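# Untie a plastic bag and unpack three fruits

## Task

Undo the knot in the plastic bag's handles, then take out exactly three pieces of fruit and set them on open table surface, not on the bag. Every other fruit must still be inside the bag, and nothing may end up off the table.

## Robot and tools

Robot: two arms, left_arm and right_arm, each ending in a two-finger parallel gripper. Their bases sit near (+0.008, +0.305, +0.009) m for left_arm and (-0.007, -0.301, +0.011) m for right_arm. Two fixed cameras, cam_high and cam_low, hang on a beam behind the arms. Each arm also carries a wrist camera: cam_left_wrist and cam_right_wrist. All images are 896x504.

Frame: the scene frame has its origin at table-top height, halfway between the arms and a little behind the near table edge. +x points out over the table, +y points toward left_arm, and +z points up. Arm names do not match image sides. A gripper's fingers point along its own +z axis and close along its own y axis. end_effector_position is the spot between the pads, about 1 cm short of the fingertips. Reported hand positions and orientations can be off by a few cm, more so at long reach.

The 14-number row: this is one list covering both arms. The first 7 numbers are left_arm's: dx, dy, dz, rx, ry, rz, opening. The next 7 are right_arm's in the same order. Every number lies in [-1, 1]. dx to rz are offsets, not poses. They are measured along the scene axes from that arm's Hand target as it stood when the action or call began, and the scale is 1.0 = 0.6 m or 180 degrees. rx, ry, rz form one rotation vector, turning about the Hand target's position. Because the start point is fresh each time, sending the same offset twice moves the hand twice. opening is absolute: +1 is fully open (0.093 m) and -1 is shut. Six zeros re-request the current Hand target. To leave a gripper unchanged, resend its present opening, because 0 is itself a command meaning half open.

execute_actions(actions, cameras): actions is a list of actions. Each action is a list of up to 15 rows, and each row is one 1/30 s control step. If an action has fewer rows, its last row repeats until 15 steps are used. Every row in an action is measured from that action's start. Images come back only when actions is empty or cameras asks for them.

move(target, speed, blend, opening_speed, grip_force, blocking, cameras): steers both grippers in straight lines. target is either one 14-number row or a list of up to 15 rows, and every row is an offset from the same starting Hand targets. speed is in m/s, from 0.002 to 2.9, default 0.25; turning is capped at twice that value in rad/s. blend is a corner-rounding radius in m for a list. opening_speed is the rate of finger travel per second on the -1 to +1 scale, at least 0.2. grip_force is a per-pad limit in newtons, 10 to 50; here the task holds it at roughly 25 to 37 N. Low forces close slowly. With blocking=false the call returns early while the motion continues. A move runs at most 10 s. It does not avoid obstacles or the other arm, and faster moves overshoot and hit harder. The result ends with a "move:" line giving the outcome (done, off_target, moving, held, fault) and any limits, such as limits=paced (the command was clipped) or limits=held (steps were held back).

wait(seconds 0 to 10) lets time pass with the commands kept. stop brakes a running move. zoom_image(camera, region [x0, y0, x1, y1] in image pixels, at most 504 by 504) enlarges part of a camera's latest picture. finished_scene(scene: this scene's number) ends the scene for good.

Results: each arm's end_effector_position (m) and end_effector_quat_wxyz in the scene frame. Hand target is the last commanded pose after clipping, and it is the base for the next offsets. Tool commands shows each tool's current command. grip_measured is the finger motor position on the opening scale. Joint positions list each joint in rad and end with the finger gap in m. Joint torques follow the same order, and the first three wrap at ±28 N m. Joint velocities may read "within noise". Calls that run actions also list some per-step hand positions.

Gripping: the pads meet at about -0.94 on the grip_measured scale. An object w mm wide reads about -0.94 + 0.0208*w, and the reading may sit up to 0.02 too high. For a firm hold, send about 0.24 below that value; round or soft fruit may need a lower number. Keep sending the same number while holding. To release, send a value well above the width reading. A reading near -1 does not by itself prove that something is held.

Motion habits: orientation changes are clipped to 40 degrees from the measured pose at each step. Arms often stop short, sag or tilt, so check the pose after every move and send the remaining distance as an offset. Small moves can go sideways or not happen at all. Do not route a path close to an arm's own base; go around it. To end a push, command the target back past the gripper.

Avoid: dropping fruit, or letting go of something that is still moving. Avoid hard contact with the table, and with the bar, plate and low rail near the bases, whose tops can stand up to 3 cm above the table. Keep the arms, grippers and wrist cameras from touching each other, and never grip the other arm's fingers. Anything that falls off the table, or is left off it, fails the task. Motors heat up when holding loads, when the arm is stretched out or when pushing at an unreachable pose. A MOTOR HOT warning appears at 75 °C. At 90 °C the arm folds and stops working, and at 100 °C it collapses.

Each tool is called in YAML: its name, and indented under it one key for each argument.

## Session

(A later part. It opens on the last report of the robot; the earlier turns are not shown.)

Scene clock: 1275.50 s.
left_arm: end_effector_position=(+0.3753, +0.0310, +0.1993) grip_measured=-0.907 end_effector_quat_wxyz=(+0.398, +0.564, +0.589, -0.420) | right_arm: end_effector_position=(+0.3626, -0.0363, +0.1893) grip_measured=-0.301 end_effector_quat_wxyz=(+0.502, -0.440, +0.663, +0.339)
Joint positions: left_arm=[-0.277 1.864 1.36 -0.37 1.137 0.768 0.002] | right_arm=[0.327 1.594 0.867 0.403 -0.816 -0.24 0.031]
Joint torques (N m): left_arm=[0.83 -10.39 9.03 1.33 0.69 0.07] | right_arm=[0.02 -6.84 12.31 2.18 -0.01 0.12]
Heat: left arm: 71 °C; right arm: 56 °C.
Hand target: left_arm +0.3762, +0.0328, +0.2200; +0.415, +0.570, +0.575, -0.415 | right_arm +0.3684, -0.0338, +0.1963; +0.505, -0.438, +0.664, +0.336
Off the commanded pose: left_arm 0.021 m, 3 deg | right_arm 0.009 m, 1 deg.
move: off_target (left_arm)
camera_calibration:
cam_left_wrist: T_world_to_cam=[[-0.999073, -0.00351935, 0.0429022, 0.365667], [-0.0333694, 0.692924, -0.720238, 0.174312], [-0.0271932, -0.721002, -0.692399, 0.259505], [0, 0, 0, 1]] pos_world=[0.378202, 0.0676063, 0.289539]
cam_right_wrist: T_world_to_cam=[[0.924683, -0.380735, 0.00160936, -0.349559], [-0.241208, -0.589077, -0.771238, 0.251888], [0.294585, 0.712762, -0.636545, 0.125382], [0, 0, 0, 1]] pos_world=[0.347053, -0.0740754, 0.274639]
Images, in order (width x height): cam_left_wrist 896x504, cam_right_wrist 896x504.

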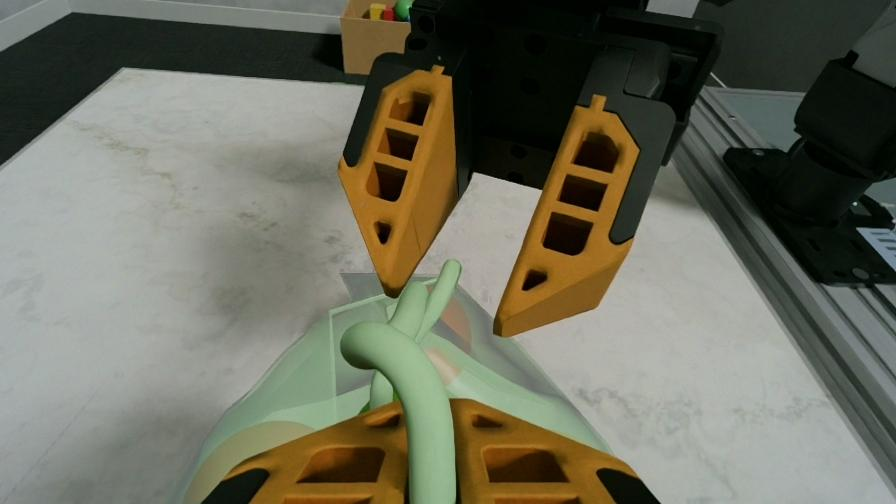

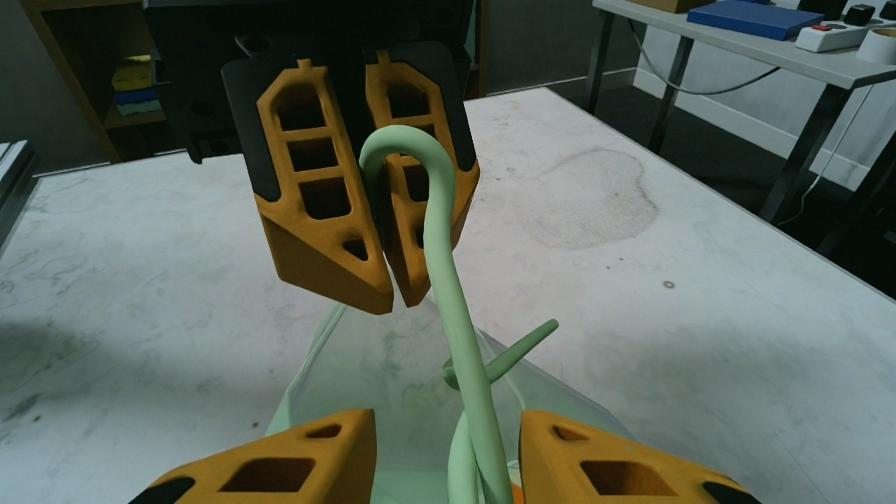

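move:
  target:
    - [0,0,0,0,0,0,-1, 0,0.002,-0.0138,0,0,0,-0.3]
    - [0,0,0,0,0,0,-1, 0,0.002,-0.0138,0,0,0,-1]
  speed: 0.06
  cameras: ["cam_left_wrist","cam_right_wrist"]

zoom_image:
  camera: "cam_right_wrist"
  region: [300, 150, 600, 500]

zoom_image:
  camera: "cam_left_wrist"
  region: [320, 170, 600, 450]

Scene clock: 1291.43 s.
left_arm: end_effector_position=(+0.3753, +0.0310, +0.1993) grip_measured=-0.907 end_effector_quat_wxyz=(+0.398, +0.564, +0.589, -0.420) | right_arm: end_effector_position=(+0.3631, -0.0353, +0.1848) grip_measured=-0.946 end_effector_quat_wxyz=(+0.498, -0.439, +0.666, +0.339)
Joint positions: left_arm=[-0.277 1.864 1.36 -0.37 1.138 0.768 0.002] | right_arm=[0.33 1.605 0.867 0.404 -0.812 -0.239 0]
Joint torques (N m): left_arm=[0.83 -10.39 8.96 1.34 0.7 0.08] | right_arm=[0.14 -6.19 10.58 2.54 -0.01 0.07]
Heat: left arm: 71 °C; right arm: 60 °C.
Hand target: left_arm +0.3761, +0.0328, +0.2200; +0.415, +0.570, +0.575, -0.415 | right_arm +0.3684, -0.0327, +0.1881; +0.505, -0.437, +0.664, +0.336
Off the commanded pose: left_arm 0.021 m, 3 deg | right_arm 0.007 m, 1 deg.
move: off_target (left_arm)
camera_calibration:
cam_left_wrist: T_world_to_cam=[[-0.999068, -0.00322373, 0.0430423, 0.365606], [-0.0332733, 0.692726, -0.720433, 0.174344], [-0.0274941, -0.721193, -0.692188, 0.259571], [0, 0, 0, 1]] pos_world=[0.378203, 0.0676068, 0.289539]
cam_right_wrist: T_world_to_cam=[[0.92424, -0.381765, -0.00607132, -0.348091], [-0.249532, -0.591921, -0.766396, 0.251103], [0.288989, 0.709849, -0.642339, 0.124711], [0, 0, 0, 1]] pos_world=[0.348338, -0.0727815, 0.270438]
Images, in order (width x height): cam_left_wrist 896x504, cam_right_wrist 896x504.

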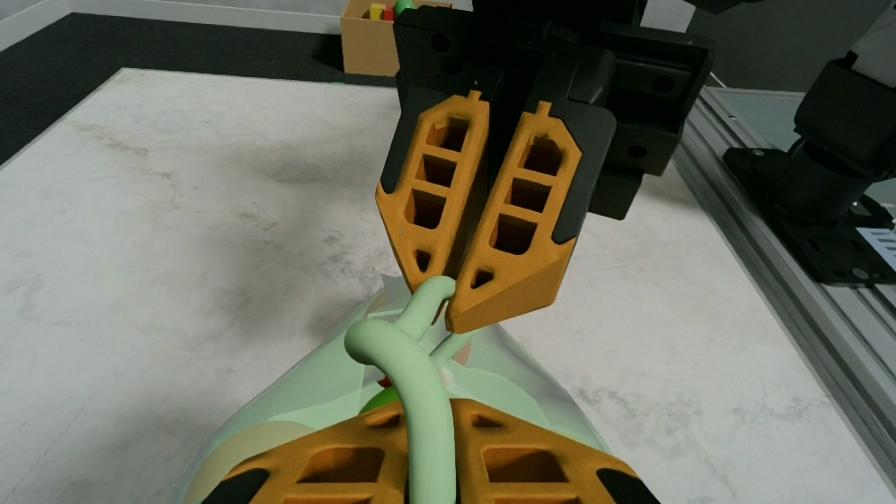

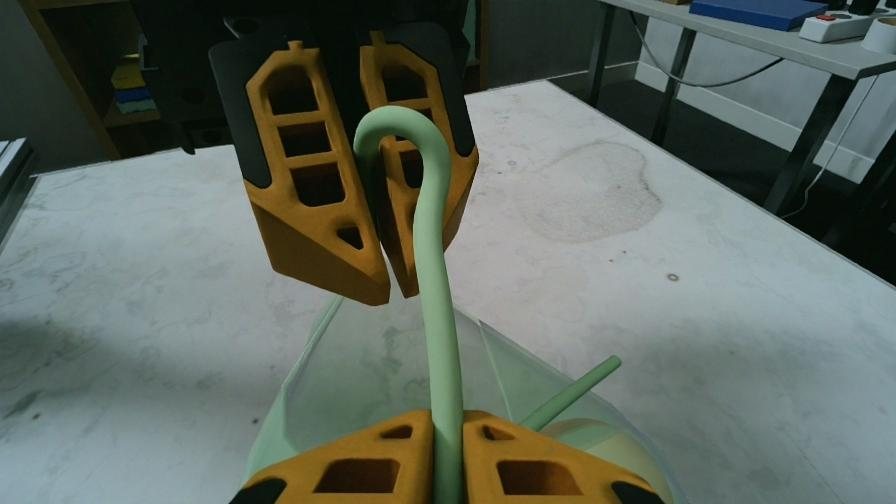

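Scaled by 1.440 from the camera's 896x504 image, which has a finer 1280x720 frame.

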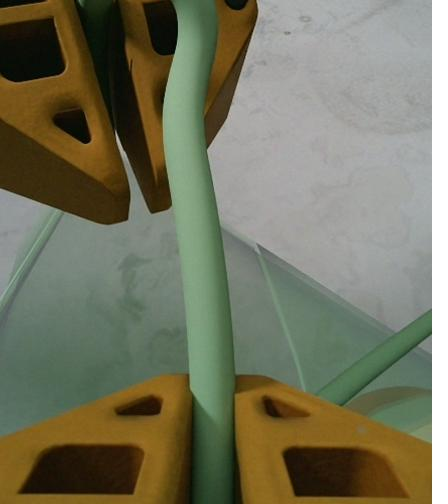

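Scaled by 1.800 from the camera's 896x504 image, which has a finer 1280x720 frame.

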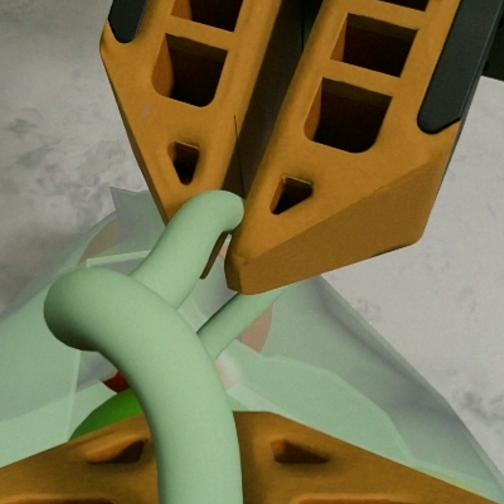

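move:
  target:
    - [0,0,0,0,0,0,-1, 0,0,0,0,0,0,-0.5]
    - [0,0,0,0,0,0,-1, -0.03,-0.08,0.03,0,0,0,-0.5]
  speed: 0.1
  cameras: ["cam_left_wrist","cam_right_wrist"]

zoom_image:
  camera: "cam_right_wrist"
  region: [350, 150, 600, 450]

zoom_image:
  camera: "cam_left_wrist"
  region: [320, 170, 600, 450]

Scene clock: 1323.33 s.
left_arm: end_effector_position=(+0.3753, +0.0310, +0.1993) grip_measured=-0.907 end_effector_quat_wxyz=(+0.398, +0.564, +0.589, -0.420) | right_arm: end_effector_position=(+0.3574, -0.0775, +0.2046) grip_measured=-0.501 end_effector_quat_wxyz=(+0.507, -0.435, +0.665, +0.334)
Joint positions: left_arm=[-0.277 1.864 1.36 -0.37 1.138 0.768 0.002] | right_arm=[0.206 1.497 0.84 0.298 -0.915 -0.293 0.021]
Joint torques (N m): left_arm=[0.91 -10.43 8.98 1.34 0.69 0.08] | right_arm=[-0.72 -9.11 7.31 2.05 -0.3 -0.08]
Heat: left arm: 72 °C; right arm: 61 °C.
Hand target: left_arm +0.3761, +0.0328, +0.2200; +0.415, +0.570, +0.575, -0.415 | right_arm +0.3504, -0.0806, +0.2061; +0.505, -0.438, +0.664, +0.336
Off the commanded pose: left_arm 0.021 m, 3 deg | right_arm 0.008 m, 0 deg.
move: off_target (left_arm)
camera_calibration:
cam_left_wrist: T_world_to_cam=[[-0.999068, -0.00322373, 0.0430423, 0.365606], [-0.0332733, 0.692726, -0.720433, 0.174344], [-0.0274941, -0.721193, -0.692188, 0.259571], [0, 0, 0, 1]] pos_world=[0.378203, 0.0676068, 0.289539]
cam_right_wrist: T_world_to_cam=[[0.918763, -0.394775, 0.00523519, -0.360193], [-0.246391, -0.583688, -0.773692, 0.240947], [0.30849, 0.709549, -0.63354, 0.160267], [0, 0, 0, 1]] pos_world=[0.340859, -0.115275, 0.28984]
Images, in order (width x height): cam_left_wrist 896x504, cam_right_wrist 896x504.

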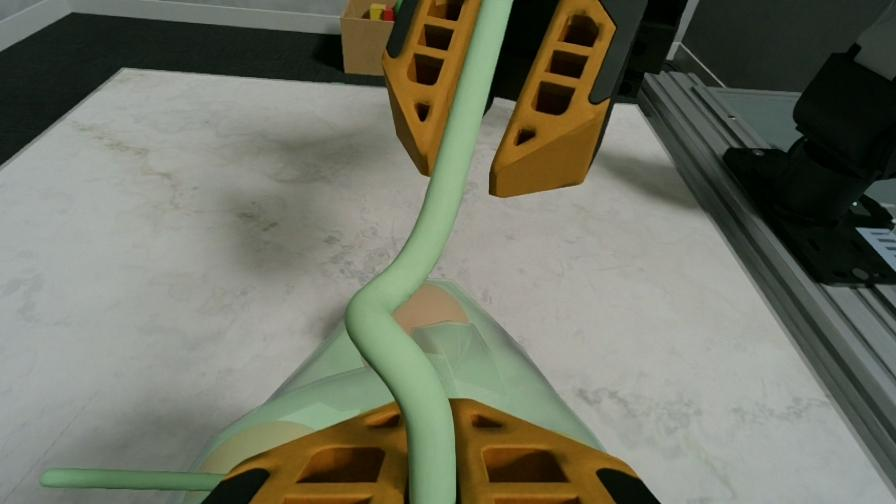

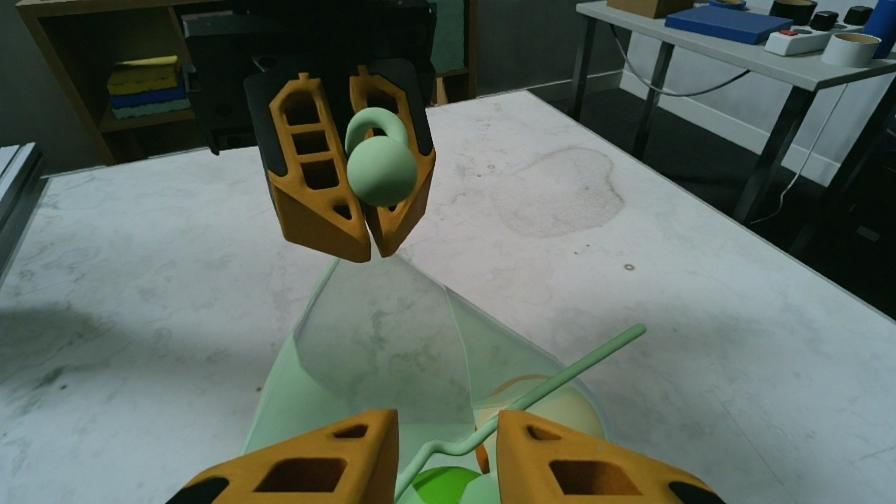

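Scaled by 1.680 from the camera's 896x504 image, which has a finer 1280x720 frame.

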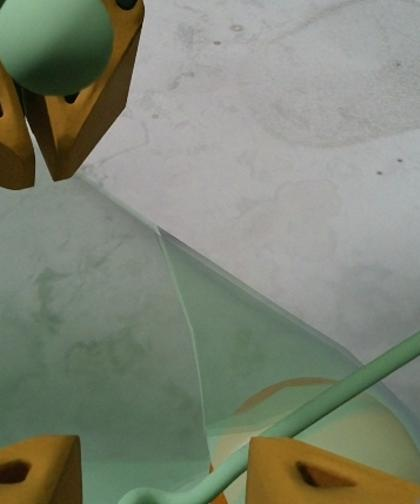

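Scaled by 1.800 from the camera's 896x504 image, which has a finer 1280x720 frame.

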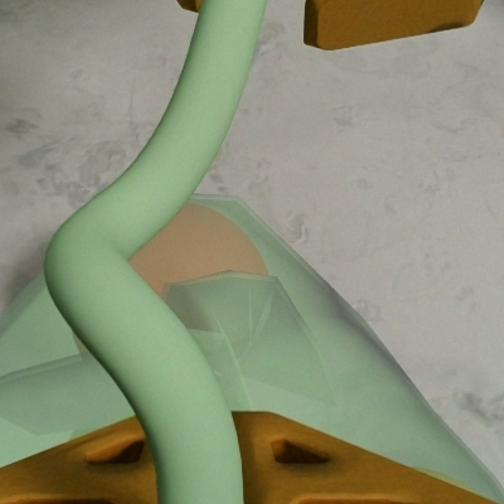

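move:
  target: [0,0,0,0,0,0,-1, -0.08,-0.12,0.06,0,0,0,0]
  speed: 0.2
  cameras: ["cam_high","cam_low","cam_right_wrist"]

zoom_image:
  camera: "cam_right_wrist"
  region: [350, 50, 700, 450]

zoom_image:
  camera: "cam_high"
  region: [400, 150, 520, 270]

zoom_image:
  camera: "cam_low"
  region: [240, 200, 440, 370]

Scene clock: 1334.33 s.
left_arm: end_effector_position=(+0.3753, +0.0310, +0.1993) grip_measured=-0.907 end_effector_quat_wxyz=(+0.398, +0.564, +0.589, -0.420) | right_arm: end_effector_position=(+0.3028, -0.1516, +0.2336) grip_measured=-0.001 end_effector_quat_wxyz=(+0.500, -0.433, +0.670, +0.337)
Joint positions: left_arm=[-0.277 1.864 1.36 -0.37 1.138 0.768 0.002] | right_arm=[-0.055 1.221 0.796 -0.156 -1.15 -0.528 0.045]
Joint torques (N m): left_arm=[0.92 -10.4 9.02 1.35 0.68 0.07] | right_arm=[-0.73 -4.86 11.41 1.76 -0.44 -0.11]
Heat: left arm: 72 °C; right arm: 59 °C.
Hand target: left_arm +0.3761, +0.0328, +0.2200; +0.415, +0.570, +0.575, -0.415 | right_arm +0.3024, -0.1526, +0.2421; +0.505, -0.438, +0.664, +0.336
Off the commanded pose: left_arm 0.021 m, 3 deg | right_arm 0.009 m, 1 deg.
move: off_target (left_arm)
camera_calibration:
cam_right_wrist: T_world_to_cam=[[0.918882, -0.394407, -0.00993797, -0.335795], [-0.259916, -0.586211, -0.767333, 0.208831], [0.296816, 0.707672, -0.641172, 0.253024], [0, 0, 0, 1]] pos_world=[0.287732, -0.189079, 0.319137]
Images, in order (width x height): cam_high 896x504, cam_low 896x504, cam_right_wrist 896x504.

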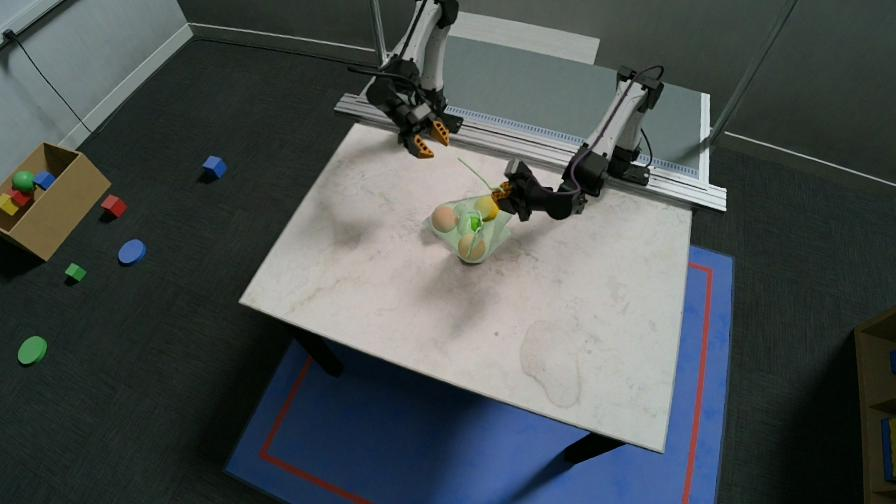

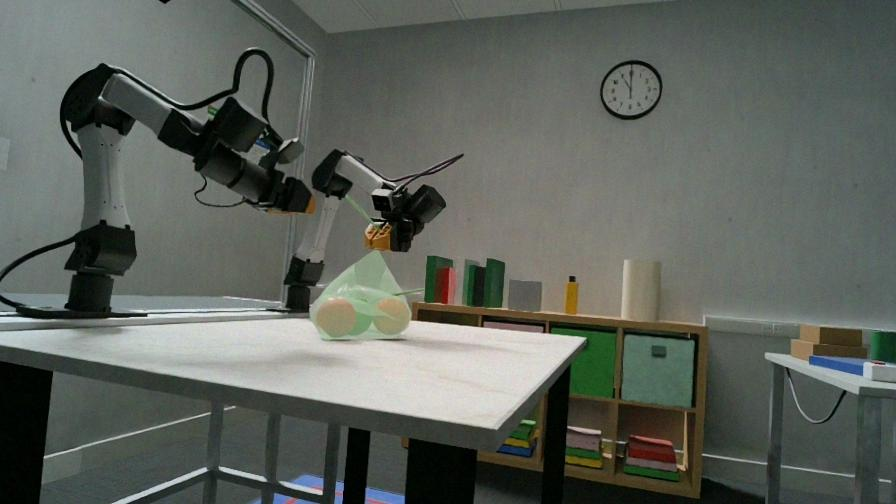

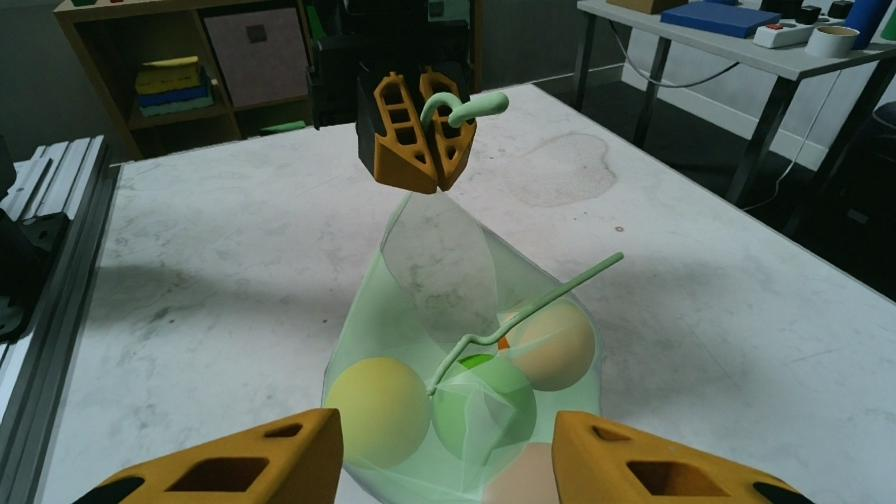

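Scaled by 1.260 from the camera's 896x504 image, which has a finer 1280x720 frame.

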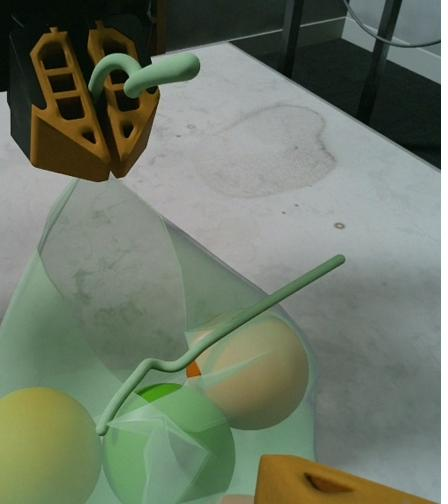

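Scaled by 4.200 from the camera's 896x504 image, which has a finer 1280x720 frame.

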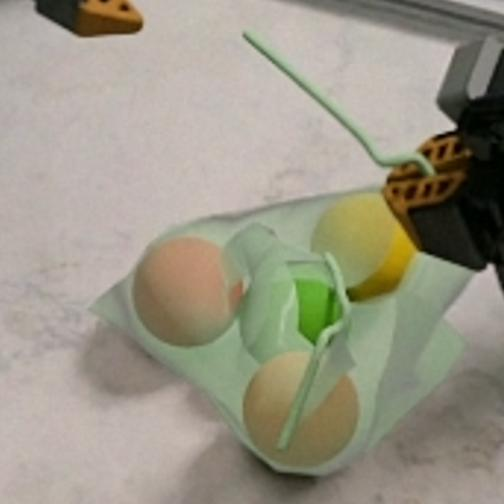

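Scaled by 2.520 from the camera's 896x504 image, which has a finer 1280x720 frame.

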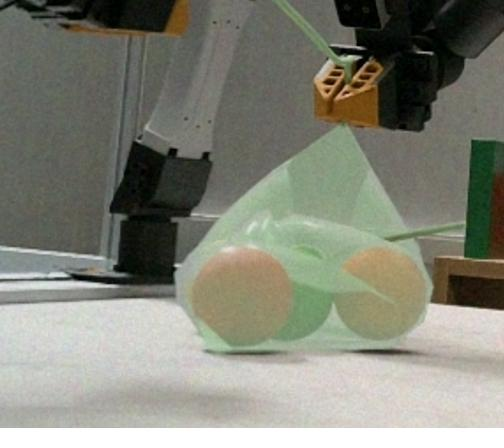

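move:
  target: [0.0,0.08,-0.2,0,0,0,-1, 0,0,0,0,0,0,0]
  speed: 0.12
  cameras: ["cam_left_wrist","cam_right_wrist","cam_high"]

zoom_image:
  camera: "cam_high"
  region: [390, 150, 540, 280]

Scene clock: 1359.93 s.
left_arm: end_effector_position=(+0.3767, +0.0791, +0.1070) grip_measured=-0.907 end_effector_quat_wxyz=(+0.416, +0.571, +0.574, -0.413) | right_arm: end_effector_position=(+0.3027, -0.1516, +0.2334) grip_measured=-0.001 end_effector_quat_wxyz=(+0.500, -0.433, +0.670, +0.338)
Joint positions: left_arm=[-0.154 2 1.167 -0.233 1.216 1.03 0.002] | right_arm=[-0.055 1.221 0.796 -0.158 -1.15 -0.528 0.045]
Joint torques (N m): left_arm=[0.57 -7.25 5.27 1.31 0.65 0.11] | right_arm=[-0.77 -4.83 11.48 1.75 -0.46 -0.09]
Heat: left arm: 72 °C; right arm: 58 °C.
Hand target: left_arm +0.3762, +0.0807, +0.1000; +0.415, +0.570, +0.575, -0.415 | right_arm +0.3024, -0.1526, +0.2420; +0.505, -0.437, +0.664, +0.336
Off the commanded pose: left_arm 0.007 m, 0 deg | right_arm 0.009 m, 1 deg.
move: done
camera_calibration:
cam_left_wrist: T_world_to_cam=[[-0.999991, 0.00148857, -0.00384887, 0.3762], [0.0038357, 0.679308, -0.733843, 0.0631303], [0.00152219, -0.733852, -0.679308, 0.219099], [0, 0, 0, 1]] pos_world=[0.375622, 0.117341, 0.196611]
cam_right_wrist: T_world_to_cam=[[0.918908, -0.394328, -0.0106294, -0.335567], [-0.260509, -0.586392, -0.766993, 0.208781], [0.296214, 0.707566, -0.641567, 0.25324], [0, 0, 0, 1]] pos_world=[0.287731, -0.189079, 0.319037]
Images, in order (width x height): cam_high 896x504, cam_left_wrist 896x504, cam_right_wrist 896x504.

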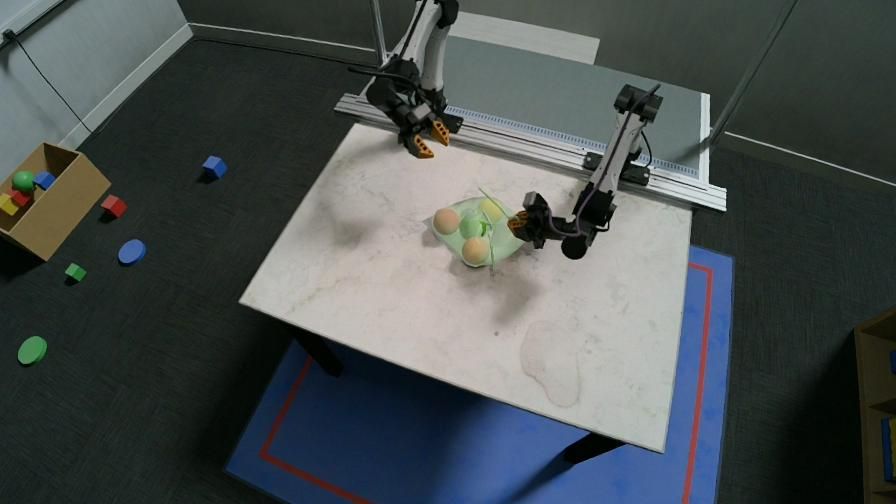

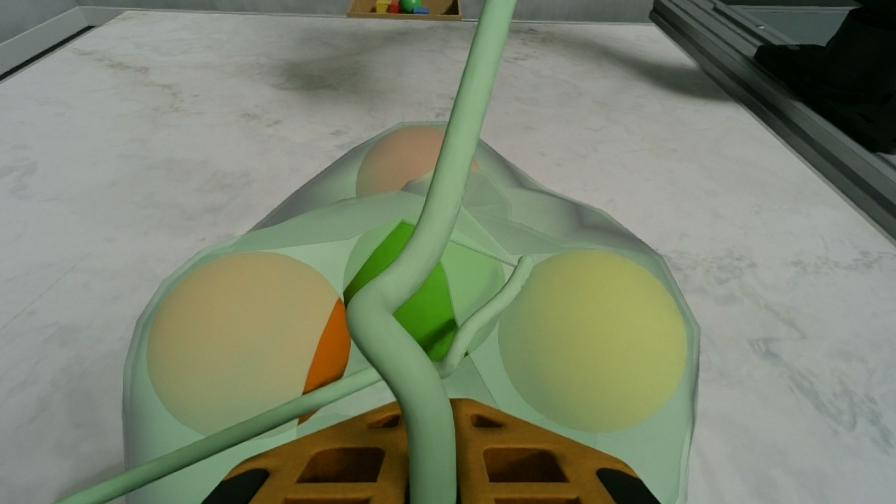

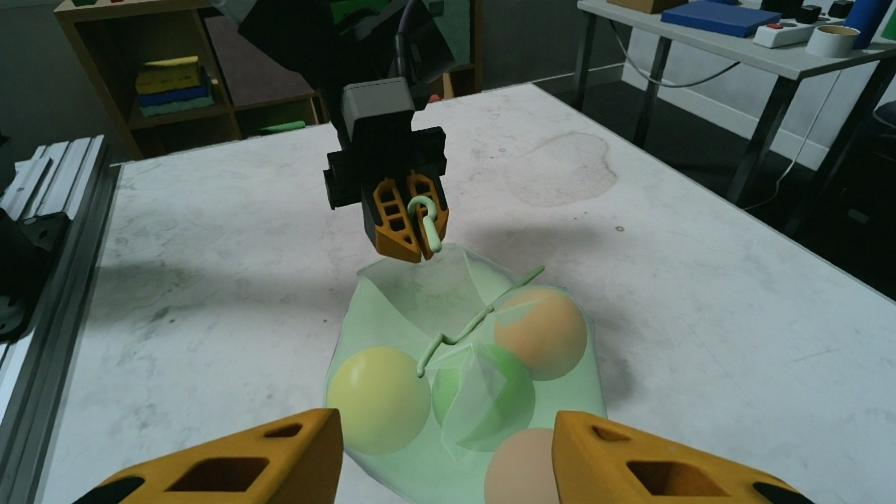

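Scaled by 3.360 from the camera's 896x504 image, which has a finer 1280x720 frame.

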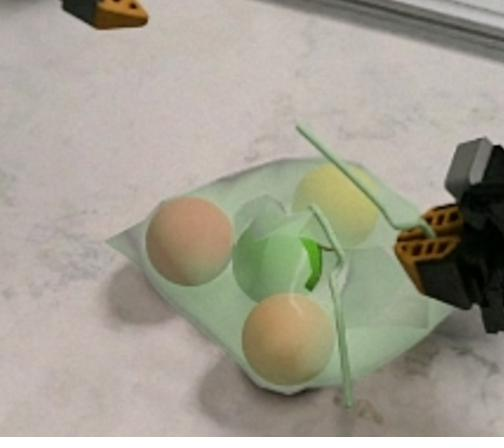

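zoom_image:
  camera: "cam_right_wrist"
  region: [310, 220, 610, 504]

Scaled by 1.680 from the camera's 896x504 image, which has a finer 1280x720 frame.

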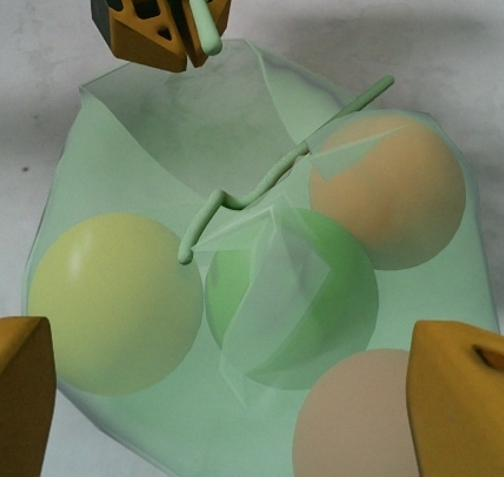

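move:
  target:
    - [0,0,0,0,0,0,-1, 0.0393,0.18,-0.12,-0.1426,0.0873,-0.0922,-0.3]
    - [0,0,0,0,0,0,-1, 0.0393,0.2002,-0.215,-0.1426,0.0873,-0.0922,-0.3]
  speed: 0.12
  blend: [0.02,0]
  cameras: ["cam_left_wrist","cam_right_wrist"]

zoom_image:
  camera: "cam_right_wrist"
  region: [300, 150, 650, 500]

Scene clock: 1437.60 s.
left_arm: end_effector_position=(+0.3768, +0.0791, +0.1070) grip_measured=-0.907 end_effector_quat_wxyz=(+0.416, +0.572, +0.574, -0.413) | right_arm: end_effector_position=(+0.3266, -0.0319, +0.1191) grip_measured=-0.299 end_effector_quat_wxyz=(+0.347, -0.393, +0.836, +0.165)
Joint positions: left_arm=[-0.154 2 1.167 -0.233 1.216 1.03 0.002] | right_arm=[0.577 1.536 0.949 -0.169 -0.226 -0.193 0.031]
Joint torques (N m): left_arm=[0.68 -7.25 5.31 1.3 0.7 0.08] | right_arm=[0.24 -6.3 8.01 2.35 0.09 0.09]
Heat: left arm: 59 °C; right arm: 61 °C.
Hand target: left_arm +0.3762, +0.0807, +0.1000; +0.415, +0.570, +0.574, -0.415 | right_arm +0.3260, -0.0325, +0.1130; +0.345, -0.389, +0.839, +0.162
Off the commanded pose: left_arm 0.007 m, 0 deg | right_arm 0.006 m, 1 deg.
move: done
camera_calibration:
cam_left_wrist: T_world_to_cam=[[-0.999986, 0.00174367, -0.0049878, 0.376391], [0.00484481, 0.6793, -0.733844, 0.0627525], [0.00210863, -0.733858, -0.679299, 0.218878], [0, 0, 0, 1]] pos_world=[0.37562, 0.117341, 0.196612]
cam_right_wrist: T_world_to_cam=[[0.775301, -0.631588, 0.00220834, -0.273786], [-0.588611, -0.723805, -0.36006, 0.251847], [0.229008, 0.277855, -0.932927, 0.131144], [0, 0, 0, 1]] pos_world=[0.330473, -0.0270708, 0.213633]
Images, in order (width x height): cam_left_wrist 896x504, cam_right_wrist 896x504.

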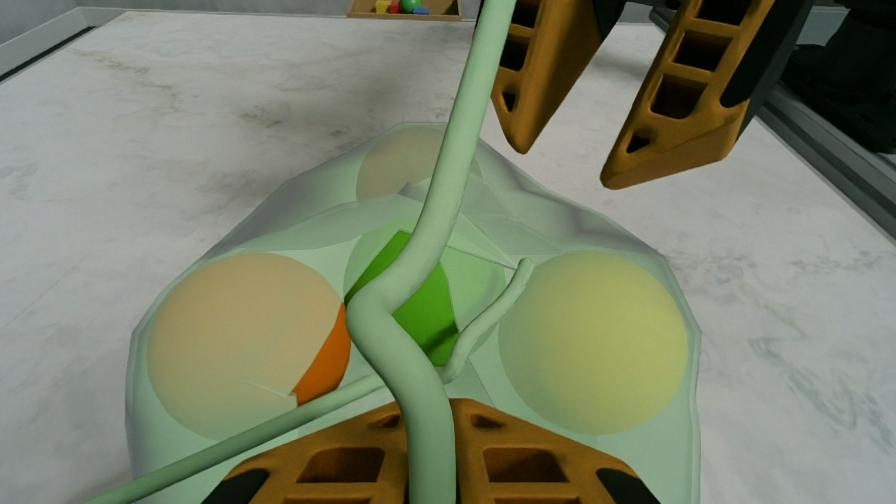

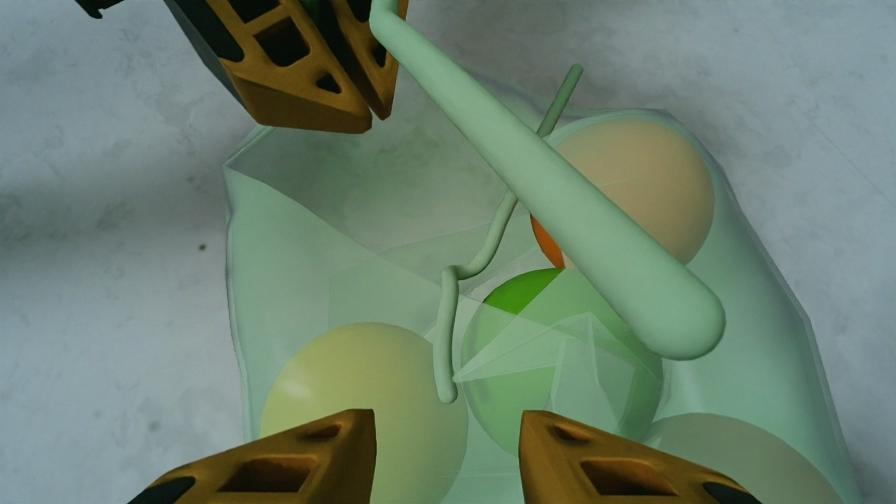

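Scaled by 1.440 from the camera's 896x504 image, which has a finer 1280x720 frame.

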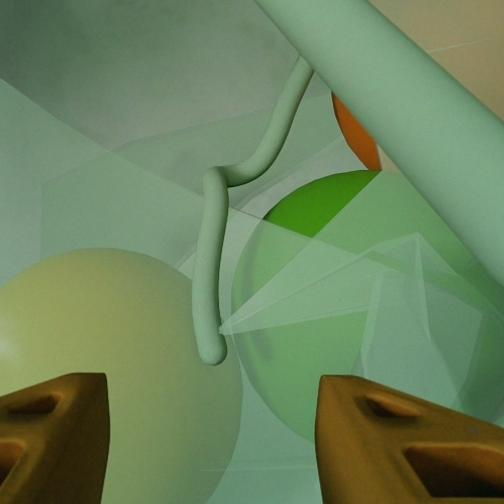

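move:
  target:
    - [0,0,0,0,0,0,-1, 0.0357,0.0432,-0.0952,0,0,0,-0.3]
    - [0,0,0,0,0,0,-1, 0.0357,0.0432,-0.0952,0,0,0,-1]
  speed: 0.08
  cameras: ["cam_left_wrist","cam_right_wrist"]

zoom_image:
  camera: "cam_right_wrist"
  region: [300, 150, 650, 500]

Scene clock: 1451.80 s.
left_arm: end_effector_position=(+0.3768, +0.0791, +0.1070) grip_measured=-0.907 end_effector_quat_wxyz=(+0.416, +0.572, +0.574, -0.413) | right_arm: end_effector_position=(+0.3565, +0.0020, +0.0825) grip_measured=-0.987 end_effector_quat_wxyz=(+0.385, -0.390, +0.818, +0.176)
Joint positions: left_arm=[-0.154 2 1.167 -0.233 1.216 1.03 0.002] | right_arm=[0.61 1.743 0.949 0.13 -0.207 -0.166 0]
Joint torques (N m): left_arm=[0.68 -7.28 5.3 1.29 0.7 0.09] | right_arm=[0.16 -5.83 7.94 1.61 0.09 0.05]
Heat: left arm: 59 °C; right arm: 60 °C.
Hand target: left_arm +0.3762, +0.0807, +0.1000; +0.415, +0.570, +0.575, -0.415 | right_arm +0.3473, -0.0065, +0.0560; +0.345, -0.390, +0.839, +0.162
Off the commanded pose: left_arm 0.007 m, 0 deg | right_arm 0.029 m, 5 deg.
move: off_target (right_arm); target 2's new opening was sent with right_arm's hand 0.033 m and 6 deg from that target
camera_calibration:
cam_left_wrist: T_world_to_cam=[[-0.999986, 0.00174367, -0.0049878, 0.376391], [0.00484481, 0.6793, -0.733844, 0.0627525], [0.00210863, -0.733858, -0.679299, 0.218878], [0, 0, 0, 1]] pos_world=[0.37562, 0.117341, 0.196612]
cam_right_wrist: T_world_to_cam=[[0.776726, -0.629533, 0.01961, -0.277397], [-0.559227, -0.703637, -0.43836, 0.276696], [0.289761, 0.329519, -0.898585, 0.0560283], [0, 0, 0, 1]] pos_world=[0.353963, 0.00159999, 0.177078]
Images, in order (width x height): cam_left_wrist 896x504, cam_right_wrist 896x504.

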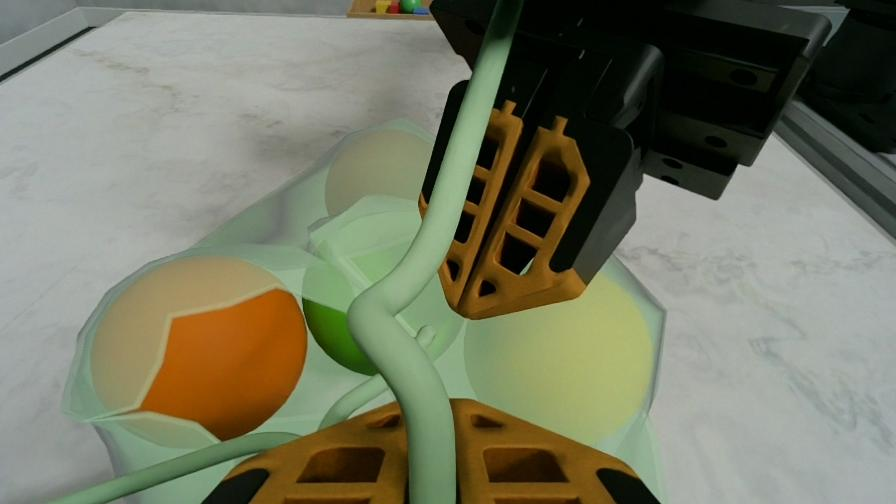

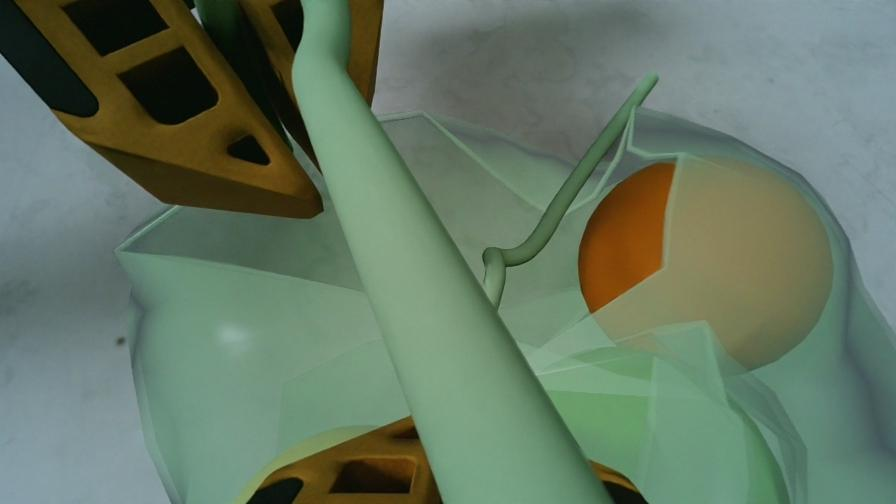

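Scaled by 1.440 from the camera's 896x504 image, which has a finer 1280x720 frame.

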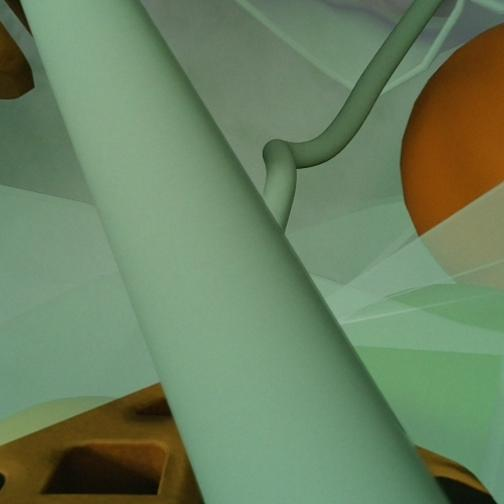

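move:
  target:
    - [0,0,0,0,0,0,-1, -0.02,-0.01,0.12,0,0,0,-1]
    - [0,0,0,0,0,0,-1, -0.06,-0.12,0.2,0,0,0,-0.3]
  speed: 0.12
  blend: [0.02,0]
  cameras: ["cam_left_wrist","cam_right_wrist","cam_high"]

zoom_image:
  camera: "cam_right_wrist"
  region: [300, 0, 800, 450]

zoom_image:
  camera: "cam_high"
  region: [390, 150, 540, 280]

Scene clock: 1463.17 s.
left_arm: end_effector_position=(+0.3768, +0.0791, +0.1070) grip_measured=-0.907 end_effector_quat_wxyz=(+0.416, +0.572, +0.574, -0.413) | right_arm: end_effector_position=(+0.3125, -0.0776, +0.1648) grip_measured=-0.301 end_effector_quat_wxyz=(+0.337, -0.387, +0.844, +0.158)
Joint positions: left_arm=[-0.154 2 1.167 -0.233 1.216 1.03 0.002] | right_arm=[0.469 1.361 0.996 -0.436 -0.287 -0.263 0.031]
Joint torques (N m): left_arm=[0.72 -7.24 5.3 1.29 0.7 0.07] | right_arm=[-0.65 -7.62 11.08 1.89 -0.23 -0.07]
Heat: left arm: 58 °C; right arm: 60 °C.
Hand target: left_arm +0.3762, +0.0807, +0.1000; +0.415, +0.570, +0.575, -0.415 | right_arm +0.3114, -0.0785, +0.1761; +0.345, -0.390, +0.839, +0.162
Off the commanded pose: left_arm 0.007 m, 0 deg | right_arm 0.011 m, 1 deg.
move: off_target (right_arm); target 2's new opening was sent with right_arm's hand 0.011 m and 1 deg from that target
camera_calibration:
cam_left_wrist: T_world_to_cam=[[-0.999986, 0.00174367, -0.0049878, 0.376391], [0.00484481, 0.6793, -0.733844, 0.0627525], [0.00210863, -0.733858, -0.679299, 0.218878], [0, 0, 0, 1]] pos_world=[0.37562, 0.117341, 0.196612]
cam_right_wrist: T_world_to_cam=[[0.764321, -0.644836, -0.000550553, -0.288933], [-0.60761, -0.71991, -0.33547, 0.229091], [0.215927, 0.256741, -0.942051, 0.193575], [0, 0, 0, 1]] pos_world=[0.318238, -0.0710881, 0.259052]
Images, in order (width x height): cam_high 896x504, cam_left_wrist 896x504, cam_right_wrist 896x504.

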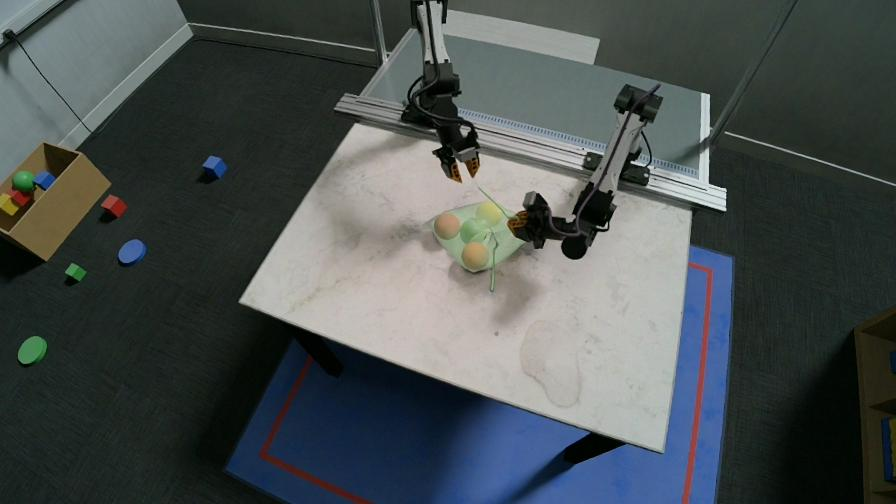

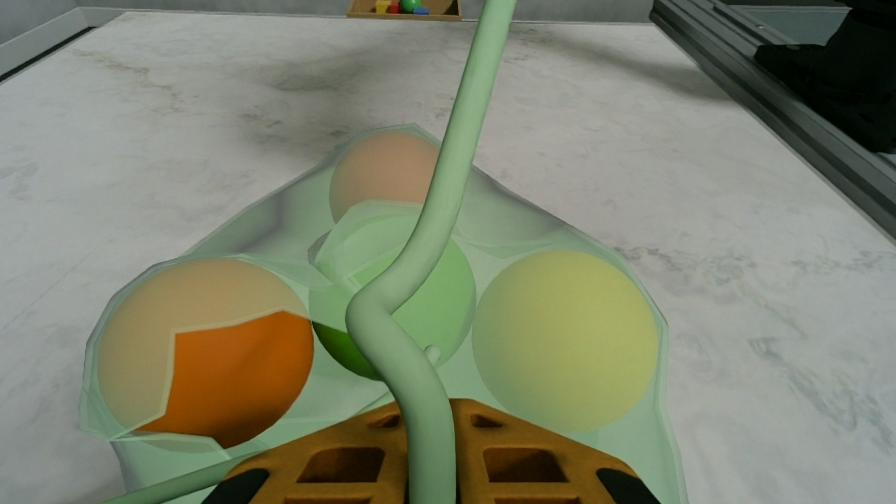

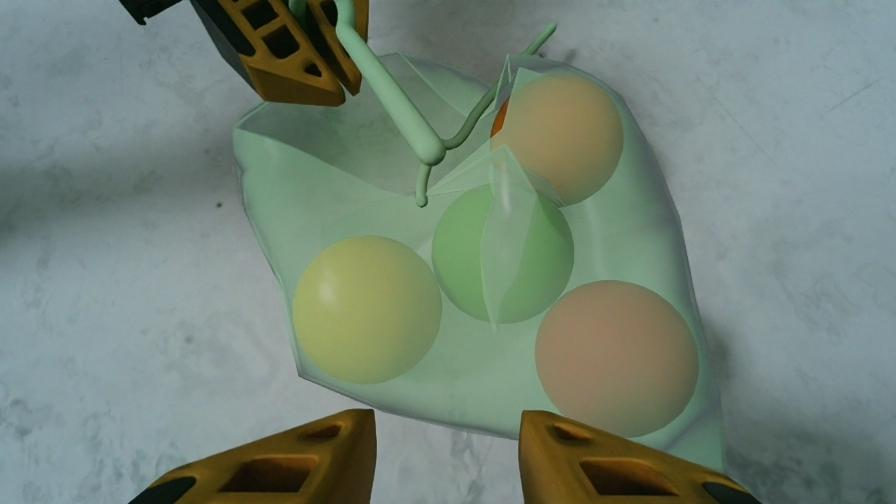

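Scaled by 1.008 from the camera's 896x504 image, which has a finer 1280x720 frame.

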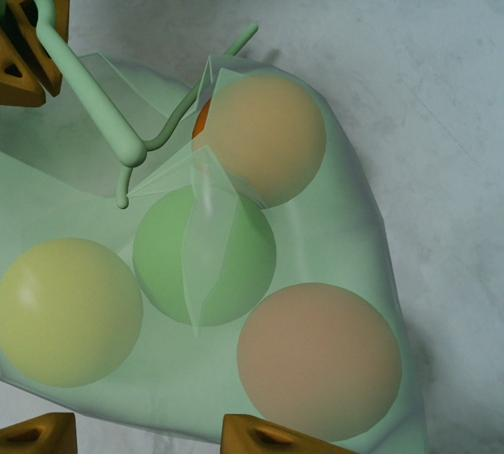

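Scaled by 3.360 from the camera's 896x504 image, which has a finer 1280x720 frame.

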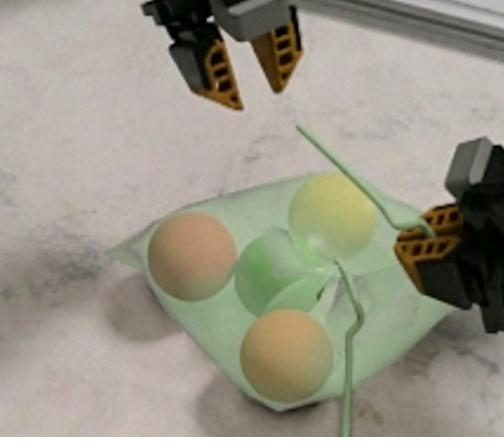

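move:
  target:
    - [0.0,0.04,0.0,0,0,0.35,-1, 0,0,0,0,0,0,-0.3]
    - [0.0,0.07,-0.085,0,0,0.389,-1, 0,0,0,0,0,0,-0.3]
  speed: 0.12
  blend: [0.02,0]
  cameras: ["cam_left_wrist","cam_right_wrist","cam_high"]

zoom_image:
  camera: "cam_high"
  region: [390, 150, 560, 290]

Scene clock: 1506.17 s.
left_arm: end_effector_position=(+0.3792, +0.1198, +0.0581) grip_measured=-0.907 end_effector_quat_wxyz=(+0.587, +0.142, +0.790, -0.107) | right_arm: end_effector_position=(+0.3125, -0.0776, +0.1648) grip_measured=-0.301 end_effector_quat_wxyz=(+0.337, -0.387, +0.844, +0.158)
Joint positions: left_arm=[-0.505 1.932 0.409 1.222 -0.156 -0.063 0.002] | right_arm=[0.469 1.361 0.996 -0.436 -0.287 -0.263 0.031]
Joint torques (N m): left_arm=[0.02 -5.05 3.41 2.42 -0.18 -0.11] | right_arm=[-0.79 -7.51 11.12 1.87 -0.27 -0.1]
Heat: left arm: 58 °C; right arm: 64 °C.
Hand target: left_arm +0.3762, +0.1228, +0.0489; +0.578, +0.138, +0.798, -0.102 | right_arm +0.3114, -0.0785, +0.1761; +0.345, -0.390, +0.839, +0.162
Off the commanded pose: left_arm 0.010 m, 2 deg | right_arm 0.011 m, 1 deg.
move: off_target (right_arm)
camera_calibration:
cam_left_wrist: T_world_to_cam=[[-0.356714, -0.934214, -0.00030185, 0.246406], [-0.616774, 0.235747, -0.751008, 0.28901], [0.701673, -0.267709, -0.660293, -0.106723], [0, 0, 0, 1]] pos_world=[0.341035, 0.133492, 0.146655]
cam_right_wrist: T_world_to_cam=[[0.764321, -0.644836, -0.000550553, -0.288933], [-0.60761, -0.71991, -0.33547, 0.229091], [0.215927, 0.256741, -0.942051, 0.193575], [0, 0, 0, 1]] pos_world=[0.318238, -0.0710881, 0.259052]
Images, in order (width x height): cam_high 896x504, cam_left_wrist 896x504, cam_right_wrist 896x504.

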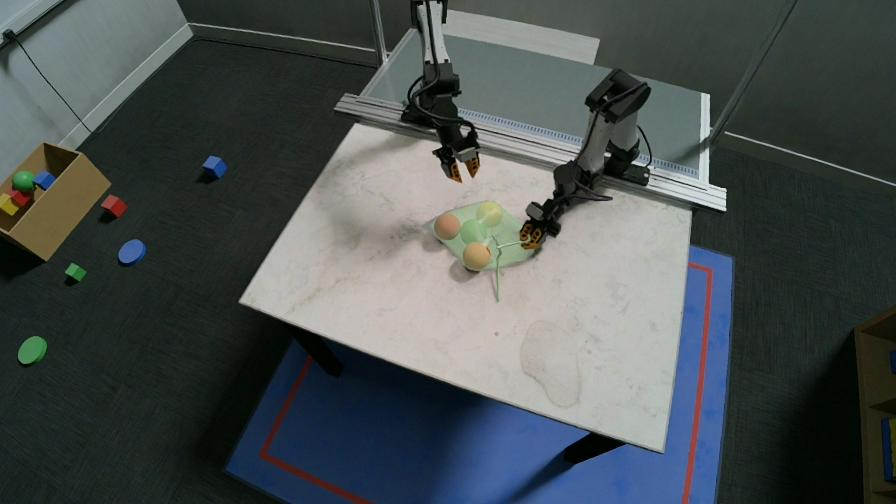

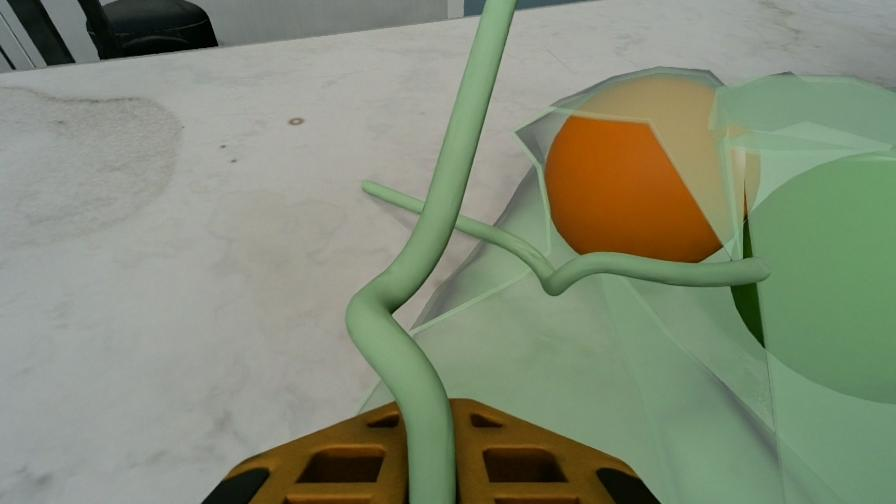

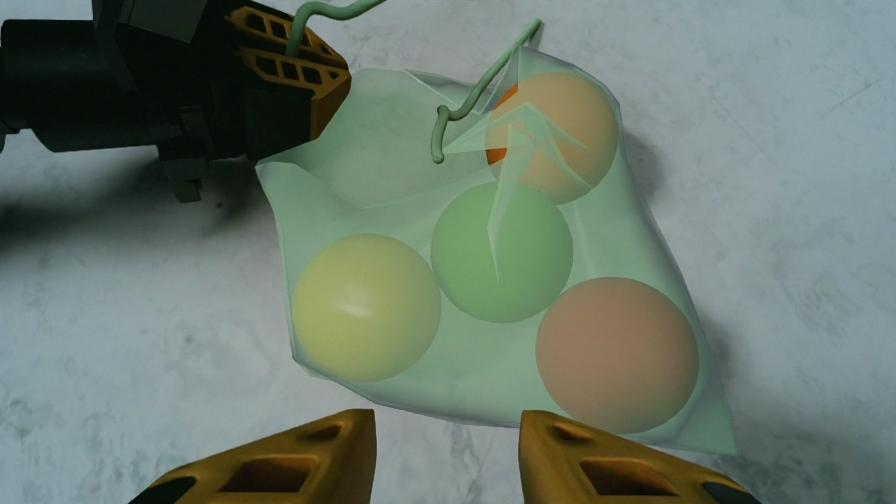

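Scaled by 2.965 from the camera's 896x504 image, which has a finer 1280x720 frame.

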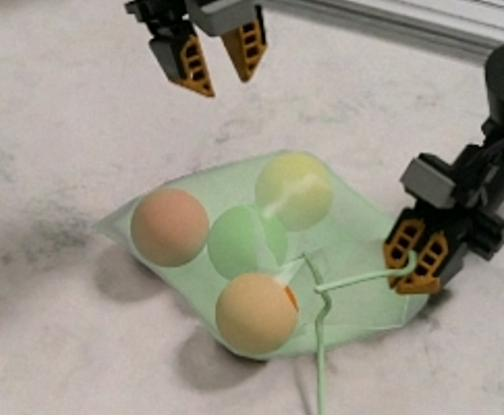

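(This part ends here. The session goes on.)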